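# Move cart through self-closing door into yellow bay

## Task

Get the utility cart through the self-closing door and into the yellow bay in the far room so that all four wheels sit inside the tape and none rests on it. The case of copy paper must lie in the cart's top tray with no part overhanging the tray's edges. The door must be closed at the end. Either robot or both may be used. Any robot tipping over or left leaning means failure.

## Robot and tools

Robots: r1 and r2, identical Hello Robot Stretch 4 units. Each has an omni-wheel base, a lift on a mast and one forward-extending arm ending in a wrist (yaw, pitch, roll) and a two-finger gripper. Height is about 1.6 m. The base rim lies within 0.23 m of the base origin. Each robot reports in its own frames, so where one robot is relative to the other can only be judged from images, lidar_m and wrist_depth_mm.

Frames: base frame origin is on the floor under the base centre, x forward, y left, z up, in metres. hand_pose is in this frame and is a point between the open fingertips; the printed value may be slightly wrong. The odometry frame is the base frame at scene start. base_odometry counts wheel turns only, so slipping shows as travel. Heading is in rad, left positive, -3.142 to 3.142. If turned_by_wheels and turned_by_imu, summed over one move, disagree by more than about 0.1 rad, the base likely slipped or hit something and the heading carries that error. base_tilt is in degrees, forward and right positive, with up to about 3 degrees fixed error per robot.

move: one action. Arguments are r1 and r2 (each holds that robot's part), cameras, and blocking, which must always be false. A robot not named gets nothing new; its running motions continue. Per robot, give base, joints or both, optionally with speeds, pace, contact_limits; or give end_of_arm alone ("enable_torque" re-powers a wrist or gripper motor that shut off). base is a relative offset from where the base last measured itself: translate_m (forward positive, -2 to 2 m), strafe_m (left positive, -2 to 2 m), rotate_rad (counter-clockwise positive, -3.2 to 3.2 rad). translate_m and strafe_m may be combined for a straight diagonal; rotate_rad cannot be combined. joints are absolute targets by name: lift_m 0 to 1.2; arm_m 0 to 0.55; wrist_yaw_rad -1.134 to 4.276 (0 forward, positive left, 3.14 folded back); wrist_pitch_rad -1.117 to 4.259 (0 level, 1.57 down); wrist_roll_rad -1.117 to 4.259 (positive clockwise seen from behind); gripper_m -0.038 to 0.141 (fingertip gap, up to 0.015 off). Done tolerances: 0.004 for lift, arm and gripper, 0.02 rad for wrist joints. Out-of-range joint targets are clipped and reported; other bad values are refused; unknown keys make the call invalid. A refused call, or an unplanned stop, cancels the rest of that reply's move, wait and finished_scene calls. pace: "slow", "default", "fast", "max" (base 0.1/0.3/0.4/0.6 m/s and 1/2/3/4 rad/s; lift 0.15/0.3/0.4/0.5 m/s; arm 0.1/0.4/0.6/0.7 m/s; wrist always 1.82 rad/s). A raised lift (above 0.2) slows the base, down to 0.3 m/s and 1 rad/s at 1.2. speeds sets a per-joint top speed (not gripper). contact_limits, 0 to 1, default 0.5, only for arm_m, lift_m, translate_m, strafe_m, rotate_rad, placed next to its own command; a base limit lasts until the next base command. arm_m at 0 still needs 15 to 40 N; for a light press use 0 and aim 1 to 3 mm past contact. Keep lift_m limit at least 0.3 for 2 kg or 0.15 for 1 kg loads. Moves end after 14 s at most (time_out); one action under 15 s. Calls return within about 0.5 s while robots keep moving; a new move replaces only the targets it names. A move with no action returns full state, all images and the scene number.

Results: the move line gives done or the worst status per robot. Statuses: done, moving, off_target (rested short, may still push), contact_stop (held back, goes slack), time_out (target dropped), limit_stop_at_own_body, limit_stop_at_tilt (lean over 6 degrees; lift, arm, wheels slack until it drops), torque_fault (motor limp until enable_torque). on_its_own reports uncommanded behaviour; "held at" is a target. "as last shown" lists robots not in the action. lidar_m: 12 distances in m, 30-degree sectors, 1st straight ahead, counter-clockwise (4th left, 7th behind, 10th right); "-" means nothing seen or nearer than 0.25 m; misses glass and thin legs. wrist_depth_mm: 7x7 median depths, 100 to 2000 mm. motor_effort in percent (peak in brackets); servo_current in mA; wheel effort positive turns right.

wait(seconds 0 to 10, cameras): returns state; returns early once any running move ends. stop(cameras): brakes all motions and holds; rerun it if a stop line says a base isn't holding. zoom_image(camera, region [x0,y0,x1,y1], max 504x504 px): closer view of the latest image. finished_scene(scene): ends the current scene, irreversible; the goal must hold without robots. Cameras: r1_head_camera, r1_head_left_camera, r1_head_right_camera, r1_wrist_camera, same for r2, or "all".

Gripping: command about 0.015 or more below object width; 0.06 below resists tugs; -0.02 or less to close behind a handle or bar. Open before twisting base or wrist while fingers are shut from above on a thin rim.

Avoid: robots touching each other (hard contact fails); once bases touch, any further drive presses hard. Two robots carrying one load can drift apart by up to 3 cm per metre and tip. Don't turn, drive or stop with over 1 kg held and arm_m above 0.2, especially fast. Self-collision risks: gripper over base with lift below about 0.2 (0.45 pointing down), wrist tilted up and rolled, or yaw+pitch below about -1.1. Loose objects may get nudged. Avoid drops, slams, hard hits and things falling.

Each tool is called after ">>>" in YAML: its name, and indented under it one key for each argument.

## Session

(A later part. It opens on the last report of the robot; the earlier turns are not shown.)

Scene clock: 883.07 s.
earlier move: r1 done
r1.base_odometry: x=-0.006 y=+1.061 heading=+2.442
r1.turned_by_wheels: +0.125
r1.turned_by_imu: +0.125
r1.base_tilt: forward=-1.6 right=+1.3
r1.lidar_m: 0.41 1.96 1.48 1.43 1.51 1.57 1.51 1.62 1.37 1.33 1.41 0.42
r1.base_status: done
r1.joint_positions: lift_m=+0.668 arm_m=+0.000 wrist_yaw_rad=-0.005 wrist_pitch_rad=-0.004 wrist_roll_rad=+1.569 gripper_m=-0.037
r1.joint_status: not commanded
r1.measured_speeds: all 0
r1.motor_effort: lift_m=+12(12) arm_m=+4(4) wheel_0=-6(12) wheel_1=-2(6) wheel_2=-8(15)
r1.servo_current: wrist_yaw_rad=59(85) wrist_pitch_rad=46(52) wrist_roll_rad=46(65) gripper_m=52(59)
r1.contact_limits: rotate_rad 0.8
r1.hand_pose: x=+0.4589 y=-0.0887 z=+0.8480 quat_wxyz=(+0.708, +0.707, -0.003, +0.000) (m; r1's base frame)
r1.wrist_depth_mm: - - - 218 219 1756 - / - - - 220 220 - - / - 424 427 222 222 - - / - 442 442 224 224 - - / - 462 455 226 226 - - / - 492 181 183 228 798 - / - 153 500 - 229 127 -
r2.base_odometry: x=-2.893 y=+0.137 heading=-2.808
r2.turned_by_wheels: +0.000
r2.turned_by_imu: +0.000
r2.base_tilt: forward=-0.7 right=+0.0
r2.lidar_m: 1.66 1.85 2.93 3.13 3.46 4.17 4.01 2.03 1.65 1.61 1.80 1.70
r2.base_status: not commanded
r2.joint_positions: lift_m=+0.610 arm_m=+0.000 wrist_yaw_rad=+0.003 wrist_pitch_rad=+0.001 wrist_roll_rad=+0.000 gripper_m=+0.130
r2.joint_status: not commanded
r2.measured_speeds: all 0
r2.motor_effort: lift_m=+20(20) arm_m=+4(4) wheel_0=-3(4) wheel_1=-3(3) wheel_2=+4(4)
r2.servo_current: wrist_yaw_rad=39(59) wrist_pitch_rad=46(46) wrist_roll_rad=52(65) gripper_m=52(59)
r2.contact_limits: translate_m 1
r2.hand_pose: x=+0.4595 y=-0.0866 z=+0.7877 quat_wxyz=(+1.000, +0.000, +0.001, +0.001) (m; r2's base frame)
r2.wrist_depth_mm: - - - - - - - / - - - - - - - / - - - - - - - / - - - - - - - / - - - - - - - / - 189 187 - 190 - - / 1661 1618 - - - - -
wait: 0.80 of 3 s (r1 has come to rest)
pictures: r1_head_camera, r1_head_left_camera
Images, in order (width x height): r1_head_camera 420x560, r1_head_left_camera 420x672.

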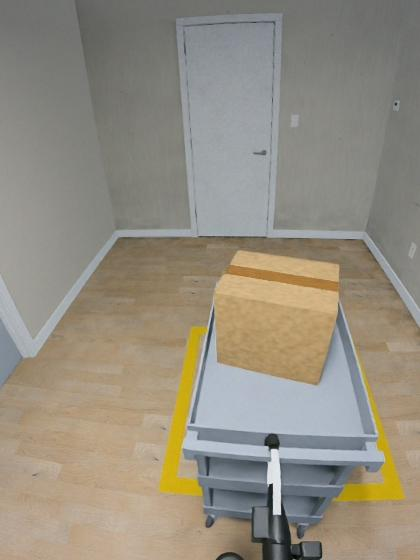

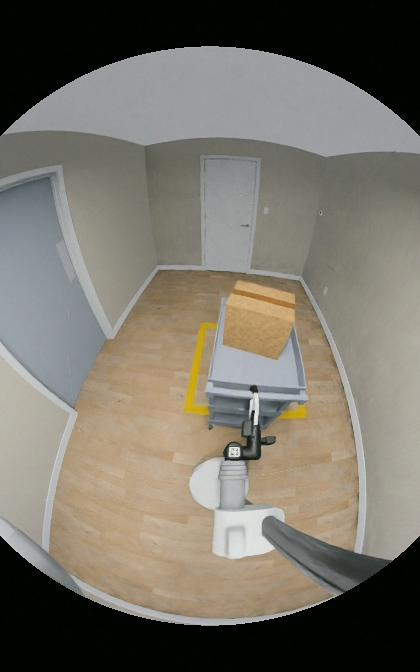

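>>> move:
  r1: {"base":{"translate_m":0.39,"strafe_m":-0.05},"pace":"slow","contact_limits":{"translate_m":0.8}}
  blocking: false

>>> wait:
  seconds: 7
  cameras: ["r1_head_camera","r1_head_left_camera"]

Scene clock: 891.40 s.
move: r1 moving
r1.base_odometry: x=-0.015 y=+1.071 heading=+2.441
r1.turned_by_wheels: -0.001
r1.turned_by_imu: -0.001
r1.base_tilt: forward=-1.6 right=+1.3
r1.lidar_m: 0.39 1.96 1.47 1.42 1.54 1.59 1.50 1.65 1.37 1.31 1.43 0.42
r1.base_status: translate_m moving; strafe_m moving
r1.joint_positions: lift_m=+0.668 arm_m=+0.000 wrist_yaw_rad=-0.005 wrist_pitch_rad=-0.004 wrist_roll_rad=+1.569 gripper_m=-0.037
r1.joint_status: not commanded
r1.measured_speeds: translate_m=+0.048 strafe_m=-0.006 rotate_rad=-0.003 lift_m=+0.000 arm_m=+0.000 wrist_yaw_rad=-0.001 wrist_pitch_rad=+0.000 wrist_roll_rad=+0.000
r1.motor_effort: lift_m=+12(12) arm_m=+4(4) wheel_0=+3(6) wheel_1=+3(6) wheel_2=-14(14)
r1.servo_current: wrist_yaw_rad=33(65) wrist_pitch_rad=39(52) wrist_roll_rad=33(59) gripper_m=52(59)
r1.contact_limits: translate_m 0.8
r1.hand_pose: x=+0.4588 y=-0.0890 z=+0.8480 quat_wxyz=(+0.708, +0.707, -0.003, +0.000) (m; r1's base frame)
r1.wrist_depth_mm: - - - 218 217 1808 - / - - - 220 220 - - / - 424 421 221 222 - - / - 439 442 224 224 - - / - 462 462 225 226 - - / - 488 182 183 228 1863 - / - 154 504 - 230 127 -
r2: as last shown
r2.base_tilt: forward=-0.7 right=+0.1
r2.lidar_m: 1.67 1.88 2.93 3.15 3.42 4.16 4.03 2.02 1.63 1.62 1.80 1.72
r2.motor_effort: lift_m=+20(20) arm_m=+4(4) wheel_0=-3(3) wheel_1=-3(3) wheel_2=+4(4)
r2.servo_current: wrist_yaw_rad=46(59) wrist_pitch_rad=39(46) wrist_roll_rad=46(59) gripper_m=46(59)
r2.contact_limits: translate_m 1
pictures: none

Scene clock: 896.10 s.
earlier move: r1 done
r1.base_odometry: x=-0.272 y=+1.351 heading=+2.442
r1.turned_by_wheels: +0.001
r1.turned_by_imu: -0.002
r1.base_tilt: forward=-1.6 right=+1.3
r1.lidar_m: 0.39 1.96 1.57 1.46 1.57 1.96 1.90 1.78 1.35 1.28 1.39 0.44
r1.base_status: done
r1.joint_positions: lift_m=+0.668 arm_m=+0.000 wrist_yaw_rad=-0.006 wrist_pitch_rad=-0.004 wrist_roll_rad=+1.569 gripper_m=-0.037
r1.joint_status: not commanded
r1.measured_speeds: all 0
r1.motor_effort: lift_m=+12(12) arm_m=+4(4) wheel_0=+4(6) wheel_1=+2(6) wheel_2=-5(15)
r1.servo_current: wrist_yaw_rad=52(78) wrist_pitch_rad=46(59) wrist_roll_rad=59(65) gripper_m=46(59)
r1.contact_limits: translate_m 0.8
r1.hand_pose: x=+0.4587 y=-0.0892 z=+0.8480 quat_wxyz=(+0.708, +0.707, -0.004, -0.001) (m; r1's base frame)
r1.wrist_depth_mm: - - - 240 241 1808 1255 / - - - 238 237 1921 - / - - - 236 236 - - / - 445 445 233 232 - - / - 459 449 229 230 - - / - 466 183 182 227 - - / - 153 473 - 224 - -
r2.base_odometry: x=-2.893 y=+0.137 heading=-2.808
r2.turned_by_wheels: +0.000
r2.turned_by_imu: +0.001
r2.base_tilt: forward=-0.6 right=+0.0
r2.lidar_m: 1.68 1.85 2.94 3.14 3.44 4.16 3.99 2.03 1.64 1.62 1.79 1.70
r2.base_status: not commanded
r2.joint_positions: lift_m=+0.610 arm_m=+0.000 wrist_yaw_rad=+0.003 wrist_pitch_rad=+0.001 wrist_roll_rad=+0.000 gripper_m=+0.130
r2.joint_status: not commanded
r2.measured_speeds: all 0
r2.motor_effort: lift_m=+20(20) arm_m=+4(5) wheel_0=-3(4) wheel_1=-3(4) wheel_2=+4(4)
r2.servo_current: wrist_yaw_rad=52(65) wrist_pitch_rad=39(46) wrist_roll_rad=46(59) gripper_m=46(59)
r2.contact_limits: translate_m 1
r2.hand_pose: x=+0.4595 y=-0.0866 z=+0.7877 quat_wxyz=(+1.000, +0.000, +0.001, +0.001) (m; r2's base frame)
r2.wrist_depth_mm: - - - - - - - / - - - - - - - / - - - - - - - / - - - - - - - / - - - - - - - / - 189 187 - 190 - - / 1661 1576 - - - - -
wait: 4.70 of 7 s (r1 has come to rest)
pictures: r1_head_camera, r1_head_left_camera
Images, in order (width x height): r1_head_camera 420x560, r1_head_left_camera 420x672.

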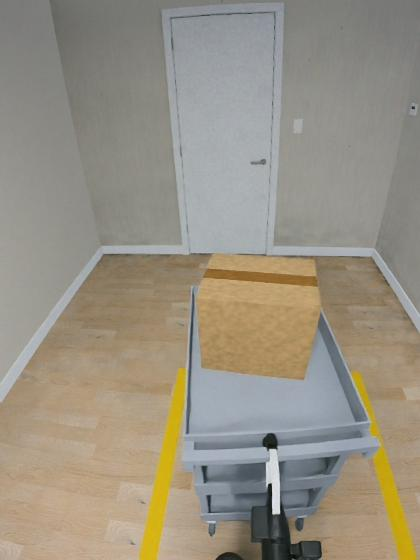

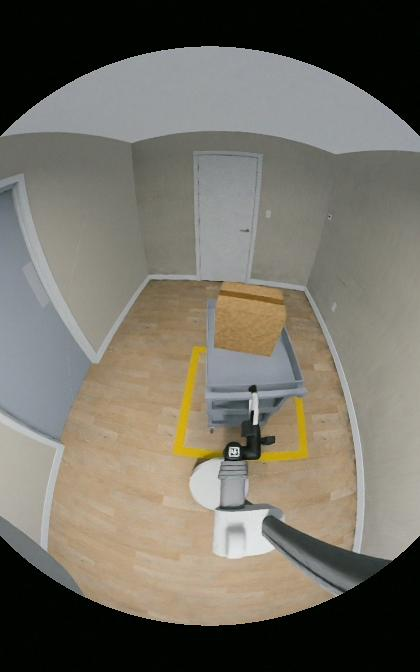

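>>> move:
  r1: {"joints":{"gripper_m":0.12}}
  blocking: false

>>> wait:
  seconds: 3

>>> move:
  r1: {"base":{"translate_m":-0.5},"pace":"slow"}
  blocking: false

>>> wait:
  seconds: 8
  cameras: ["r1_head_camera"]

>>> move:
  r1: {"base":{"strafe_m":0.7},"joints":{"lift_m":0.9}}
  blocking: false

>>> wait:
  seconds: 5
  cameras: ["r1_head_camera","r2_head_camera"]

Scene clock: 905.33 s.
move: r1 moving
r1.base_odometry: x=-0.272 y=+1.351 heading=+2.442
r1.turned_by_wheels: +0.000
r1.turned_by_imu: +0.000
r1.base_tilt: forward=-1.6 right=+1.3
r1.lidar_m: 0.37 1.98 1.59 1.45 1.52 1.97 1.93 1.79 1.36 1.31 1.39 0.45
r1.base_status: not commanded
r1.joint_positions: lift_m=+0.668 arm_m=+0.000 wrist_yaw_rad=-0.006 wrist_pitch_rad=-0.004 wrist_roll_rad=+1.569 gripper_m=-0.012
r1.joint_status: gripper_m moving
r1.measured_speeds: all 0
r1.motor_effort: lift_m=+12(12) arm_m=+4(4) wheel_0=+4(4) wheel_1=+2(2) wheel_2=-5(5)
r1.servo_current: wrist_yaw_rad=52(65) wrist_pitch_rad=39(52) wrist_roll_rad=39(59) gripper_m=85(85)
r1.contact_limits: translate_m 0.8
r1.hand_pose: x=+0.4587 y=-0.0892 z=+0.8480 quat_wxyz=(+0.708, +0.707, -0.004, -0.001) (m; r1's base frame)
r1.wrist_depth_mm: - - - 245 245 1756 1281 / - - - 241 243 1921 - / - - - 238 238 - - / - 449 449 236 237 - - / - 459 455 233 234 - - / - 469 184 184 230 - - / - 469 473 153 181 - -
r2: as last shown
r2.turned_by_imu: +0.000
r2.base_tilt: forward=-0.7 right=+0.1
r2.lidar_m: 1.67 1.85 2.92 3.12 3.44 4.17 4.00 2.04 1.63 1.61 1.81 1.70
r2.motor_effort: lift_m=+20(20) arm_m=+4(4) wheel_0=-3(4) wheel_1=-3(3) wheel_2=+4(4)
r2.servo_current: wrist_yaw_rad=46(52) wrist_pitch_rad=39(39) wrist_roll_rad=39(52) gripper_m=46(59)
r2.contact_limits: translate_m 1
r2.wrist_depth_mm: - - - - - - - / - - - - - - - / - - - - - - - / - - - - - - - / - - - - - - - / - 190 187 - 190 - - / 1661 1576 - - - - -
pictures: none

Scene clock: 907.10 s.
earlier move: r1 done
r1.base_odometry: x=-0.272 y=+1.351 heading=+2.442
r1.turned_by_wheels: +0.000
r1.turned_by_imu: +0.000
r1.base_tilt: forward=-1.6 right=+1.3
r1.lidar_m: 0.39 1.93 1.57 1.42 1.54 1.96 1.92 1.80 1.33 1.31 1.41 0.43
r1.base_status: not commanded
r1.joint_positions: lift_m=+0.668 arm_m=+0.000 wrist_yaw_rad=-0.006 wrist_pitch_rad=-0.004 wrist_roll_rad=+1.569 gripper_m=+0.120
r1.joint_status: all done
r1.measured_speeds: all 0
r1.motor_effort: lift_m=+12(12) arm_m=+4(4) wheel_0=+3(5) wheel_1=+2(2) wheel_2=-5(5)
r1.servo_current: wrist_yaw_rad=65(78) wrist_pitch_rad=39(52) wrist_roll_rad=52(65) gripper_m=39(98)
r1.contact_limits: translate_m 0.8
r1.hand_pose: x=+0.4587 y=-0.0892 z=+0.8480 quat_wxyz=(+0.708, +0.707, -0.004, -0.001) (m; r1's base frame)
r1.wrist_depth_mm: - - - 249 251 1808 1255 / - - - 247 248 1921 - / - - - 243 243 - - / - 452 449 239 240 - - / - 462 459 236 237 - - / - 473 189 185 236 - - / - 480 480 153 157 - -
r2.base_odometry: x=-2.893 y=+0.137 heading=-2.808
r2.turned_by_wheels: +0.000
r2.turned_by_imu: +0.000
r2.base_tilt: forward=-0.7 right=+0.1
r2.lidar_m: 1.68 1.88 2.95 3.13 3.43 4.18 3.99 2.03 1.63 1.63 1.78 1.70
r2.base_status: not commanded
r2.joint_positions: lift_m=+0.610 arm_m=+0.000 wrist_yaw_rad=+0.003 wrist_pitch_rad=+0.001 wrist_roll_rad=+0.000 gripper_m=+0.130
r2.joint_status: not commanded
r2.measured_speeds: all 0
r2.motor_effort: lift_m=+20(20) arm_m=+4(4) wheel_0=-3(4) wheel_1=-3(3) wheel_2=+4(4)
r2.servo_current: wrist_yaw_rad=46(59) wrist_pitch_rad=39(52) wrist_roll_rad=52(59) gripper_m=46(59)
r2.contact_limits: translate_m 1
r2.hand_pose: x=+0.4595 y=-0.0866 z=+0.7877 quat_wxyz=(+1.000, +0.000, +0.001, +0.001) (m; r2's base frame)
r2.wrist_depth_mm: - - - - - - - / - - - - - - - / - - - - - - - / - - - - - - - / - - - - - - - / - 189 187 - 190 - - / 1661 1576 - - - - -
wait: 1.77 of 3 s (r1 has come to rest)
pictures: none

Scene clock: 907.60 s.
move: r1 moving
r1.base_odometry: x=-0.263 y=+1.343 heading=+2.441
r1.turned_by_wheels: +0.000
r1.turned_by_imu: +0.000
r1.base_tilt: forward=-1.6 right=+1.3
r1.lidar_m: 0.37 1.96 1.58 1.46 1.56 1.97 1.91 1.79 1.35 1.30 1.40 0.45
r1.base_status: translate_m moving
r1.joint_positions: lift_m=+0.668 arm_m=+0.000 wrist_yaw_rad=-0.003 wrist_pitch_rad=+0.000 wrist_roll_rad=+1.569 gripper_m=+0.120
r1.joint_status: not commanded
r1.measured_speeds: translate_m=-0.051 strafe_m=+0.000 rotate_rad=-0.002 lift_m=+0.000 arm_m=+0.000 wrist_yaw_rad=+0.002 wrist_pitch_rad=+0.002 wrist_roll_rad=+0.000
r1.motor_effort: lift_m=+13(13) arm_m=+4(4) wheel_0=-7(7) wheel_1=-5(6) wheel_2=+7(7)
r1.servo_current: wrist_yaw_rad=52(65) wrist_pitch_rad=39(52) wrist_roll_rad=52(59) gripper_m=39(46)
r1.hand_pose: x=+0.4590 y=-0.0882 z=+0.8466 quat_wxyz=(+0.708, +0.707, -0.001, -0.001) (m; r1's base frame)
r1.wrist_depth_mm: - - - 253 254 1708 - / - - - 251 253 1808 - / - - 452 250 250 - - / - 455 455 247 249 - - / - 466 466 245 247 - - / - 477 211 243 211 196 - / - 484 488 144 242 - -
r2: as last shown
r2.base_tilt: forward=-0.7 right=+0.0
r2.lidar_m: 1.67 1.86 2.93 3.12 3.47 4.14 4.00 2.02 1.62 1.60 1.81 1.72
r2.motor_effort: lift_m=+20(20) arm_m=+4(4) wheel_0=-3(3) wheel_1=-3(3) wheel_2=+4(4)
r2.servo_current: wrist_yaw_rad=39(52) wrist_pitch_rad=46(46) wrist_roll_rad=39(59) gripper_m=52(52)
r2.contact_limits: translate_m 1
r2.wrist_depth_mm: - - - - - - - / - - - - - - - / - - - - - - - / - - - - - - - / - - - - - - - / - 190 187 - 189 - - / 1618 1576 - - - - -
pictures: none

Scene clock: 913.40 s.
earlier move: r1 done
r1.base_odometry: x=+0.110 y=+1.029 heading=+2.441
r1.turned_by_wheels: +0.000
r1.turned_by_imu: -0.001
r1.base_tilt: forward=-1.6 right=+1.3
r1.lidar_m: 0.86 2.09 1.52 1.46 1.60 1.48 1.42 1.54 1.32 1.28 1.38 0.93
r1.base_status: done
r1.joint_positions: lift_m=+0.668 arm_m=+0.000 wrist_yaw_rad=-0.003 wrist_pitch_rad=+0.000 wrist_roll_rad=+1.569 gripper_m=+0.120
r1.joint_status: not commanded
r1.measured_speeds: all 0
r1.motor_effort: lift_m=+14(14) arm_m=+4(4) wheel_0=-2(7) wheel_1=-3(6) wheel_2=+2(7)
r1.servo_current: wrist_yaw_rad=52(72) wrist_pitch_rad=39(52) wrist_roll_rad=33(65) gripper_m=46(52)
r1.hand_pose: x=+0.4590 y=-0.0882 z=+0.8465 quat_wxyz=(+0.708, +0.707, -0.001, -0.001) (m; r1's base frame)
r1.wrist_depth_mm: - - - - - 1756 1205 / - - - - - 1499 1182 / - - - 1308 - 732 - / - - 946 946 - 741 - / - - 960 976 - 723 - / - - - 732 198 212 - / - - - 145 - 1921 1229
r2.base_odometry: x=-2.893 y=+0.137 heading=-2.808
r2.turned_by_wheels: +0.000
r2.turned_by_imu: +0.001
r2.base_tilt: forward=-0.7 right=+0.1
r2.lidar_m: 1.67 1.85 2.92 3.13 3.44 4.17 4.01 1.99 1.64 1.61 1.80 1.68
r2.base_status: not commanded
r2.joint_positions: lift_m=+0.610 arm_m=+0.000 wrist_yaw_rad=+0.003 wrist_pitch_rad=+0.001 wrist_roll_rad=+0.000 gripper_m=+0.130
r2.joint_status: not commanded
r2.measured_speeds: all 0
r2.motor_effort: lift_m=+20(20) arm_m=+4(4) wheel_0=-3(4) wheel_1=-3(4) wheel_2=+4(4)
r2.servo_current: wrist_yaw_rad=33(65) wrist_pitch_rad=39(46) wrist_roll_rad=52(59) gripper_m=52(59)
r2.contact_limits: translate_m 1
r2.hand_pose: x=+0.4595 y=-0.0866 z=+0.7877 quat_wxyz=(+1.000, +0.000, +0.001, +0.001) (m; r2's base frame)
r2.wrist_depth_mm: - - - - - - - / - - - - - - - / - - - - - - - / - - - - - - - / - - - - - - - / - 189 187 - 190 - - / 1661 1576 - - - - -
wait: 5.80 of 8 s (r1 has come to rest)
pictures: r1_head_camera
Images, in order (width x height): r1_head_camera 420x560.

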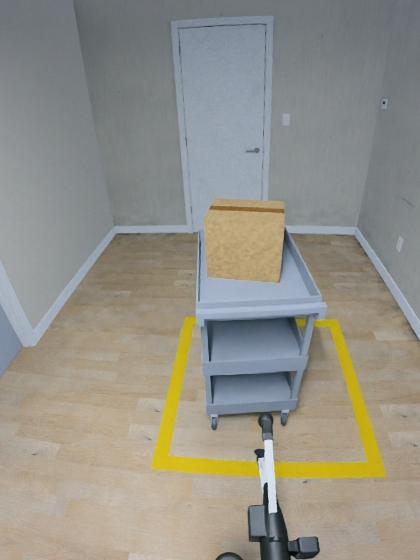

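Scene clock: 913.90 s.
move: r1 moving
r1.base_odometry: x=+0.087 y=+1.001 heading=+2.441
r1.turned_by_wheels: +0.000
r1.turned_by_imu: +0.000
r1.base_tilt: forward=-1.6 right=+1.3
r1.lidar_m: 0.87 2.03 1.49 1.43 1.53 1.48 1.42 1.49 1.35 1.32 1.38 0.92
r1.base_status: strafe_m moving
r1.joint_positions: lift_m=+0.706 arm_m=+0.000 wrist_yaw_rad=-0.003 wrist_pitch_rad=+0.000 wrist_roll_rad=+1.569 gripper_m=+0.120
r1.joint_status: lift_m moving
r1.measured_speeds: translate_m=+0.001 strafe_m=+0.141 rotate_rad=-0.003 lift_m=+0.146 arm_m=+0.000 wrist_yaw_rad=+0.000 wrist_pitch_rad=+0.000 wrist_roll_rad=+0.000
r1.motor_effort: lift_m=+25(26) arm_m=+4(4) wheel_0=-11(11) wheel_1=+7(9) wheel_2=+0(2)
r1.servo_current: wrist_yaw_rad=59(65) wrist_pitch_rad=39(46) wrist_roll_rad=39(65) gripper_m=46(52)
r1.hand_pose: x=+0.4590 y=-0.0882 z=+0.8837 quat_wxyz=(+0.708, +0.707, -0.001, -0.001) (m; r1's base frame)
r1.wrist_depth_mm: - - - - - 1756 1205 / - - - - - 891 1281 / - - - 931 - 723 - / - - 960 931 - 741 - / - - - 976 - 723 - / - - - - 194 214 1366 / - - - 145 - - 1281
r2: as last shown
r2.turned_by_imu: +0.000
r2.lidar_m: 1.68 1.86 2.91 3.14 3.46 4.16 4.01 2.01 1.64 1.62 1.79 1.70
r2.motor_effort: lift_m=+20(20) arm_m=+4(4) wheel_0=-3(3) wheel_1=-3(3) wheel_2=+4(4)
r2.servo_current: wrist_yaw_rad=46(52) wrist_pitch_rad=46(46) wrist_roll_rad=52(52) gripper_m=46(52)
r2.contact_limits: translate_m 1
r2.wrist_depth_mm: - - - - - - - / - - - - - - - / - - - - - - - / - - - - - - - / - - - - - - - / - 190 187 - 189 - - / 1618 1576 - - - - -
pictures: none

Scene clock: 917.07 s.
earlier move: r1 done
r1.base_odometry: x=-0.341 y=+0.494 heading=+2.441
r1.turned_by_wheels: +0.000
r1.turned_by_imu: +0.004
r1.base_tilt: forward=-1.6 right=+1.3
r1.lidar_m: 2.56 1.19 0.83 0.79 0.85 1.25 1.35 1.47 2.05 1.98 1.27 1.07
r1.base_status: done
r1.joint_positions: lift_m=+0.900 arm_m=+0.000 wrist_yaw_rad=-0.003 wrist_pitch_rad=+0.000 wrist_roll_rad=+1.569 gripper_m=+0.120
r1.joint_status: all done
r1.measured_speeds: all 0
r1.motor_effort: lift_m=+24(28) arm_m=+4(4) wheel_0=-2(12) wheel_1=+0(10) wheel_2=+0(2)
r1.servo_current: wrist_yaw_rad=46(65) wrist_pitch_rad=39(52) wrist_roll_rad=59(65) gripper_m=46(52)
r1.hand_pose: x=+0.4590 y=-0.0882 z=+1.0777 quat_wxyz=(+0.708, +0.707, -0.001, -0.001) (m; r1's base frame)
r1.wrist_depth_mm: - - - - 1160 1808 1308 / - - - - - - 1537 / - - - - - - 1576 / - - - - - - 1537 / - - - - - - 1499 / - - - - - 213 1537 / - 160 - 145 - - 1537
r2.base_odometry: x=-2.893 y=+0.137 heading=-2.808
r2.turned_by_wheels: +0.000
r2.turned_by_imu: +0.000
r2.base_tilt: forward=-0.7 right=+0.1
r2.lidar_m: 1.69 1.87 2.96 3.12 3.47 4.17 4.02 2.02 1.61 1.62 1.79 1.71
r2.base_status: not commanded
r2.joint_positions: lift_m=+0.610 arm_m=+0.000 wrist_yaw_rad=+0.003 wrist_pitch_rad=+0.001 wrist_roll_rad=+0.000 gripper_m=+0.130
r2.joint_status: not commanded
r2.measured_speeds: all 0
r2.motor_effort: lift_m=+20(20) arm_m=+4(4) wheel_0=-3(4) wheel_1=-3(3) wheel_2=+4(4)
r2.servo_current: wrist_yaw_rad=52(59) wrist_pitch_rad=39(46) wrist_roll_rad=46(59) gripper_m=52(59)
r2.contact_limits: translate_m 1
r2.hand_pose: x=+0.4595 y=-0.0866 z=+0.7877 quat_wxyz=(+1.000, +0.000, +0.001, +0.001) (m; r2's base frame)
r2.wrist_depth_mm: - - - - - - - / - - - - - - - / - - - - - - - / - - - - - - - / - - - - - - - / - 189 187 - 189 - - / 1661 1576 - - - - -
wait: 3.17 of 5 s (r1 has come to rest)
pictures: r1_head_camera, r2_head_camera
Images, in order (width x height): r1_head_camera 420x560, r2_head_camera 420x560.

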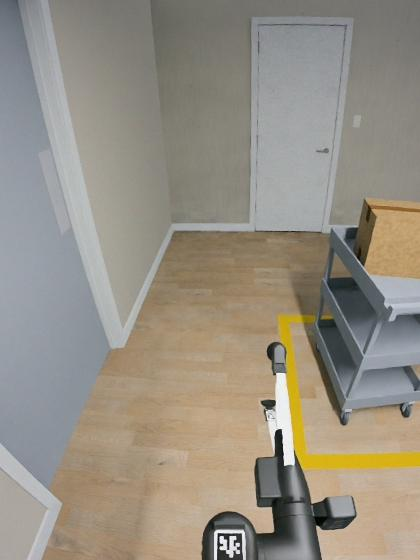

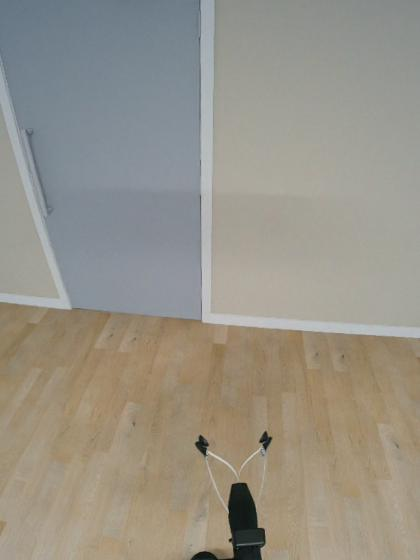

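>>> finished_scene:
  scene: 2

The scene is finished: the task was done.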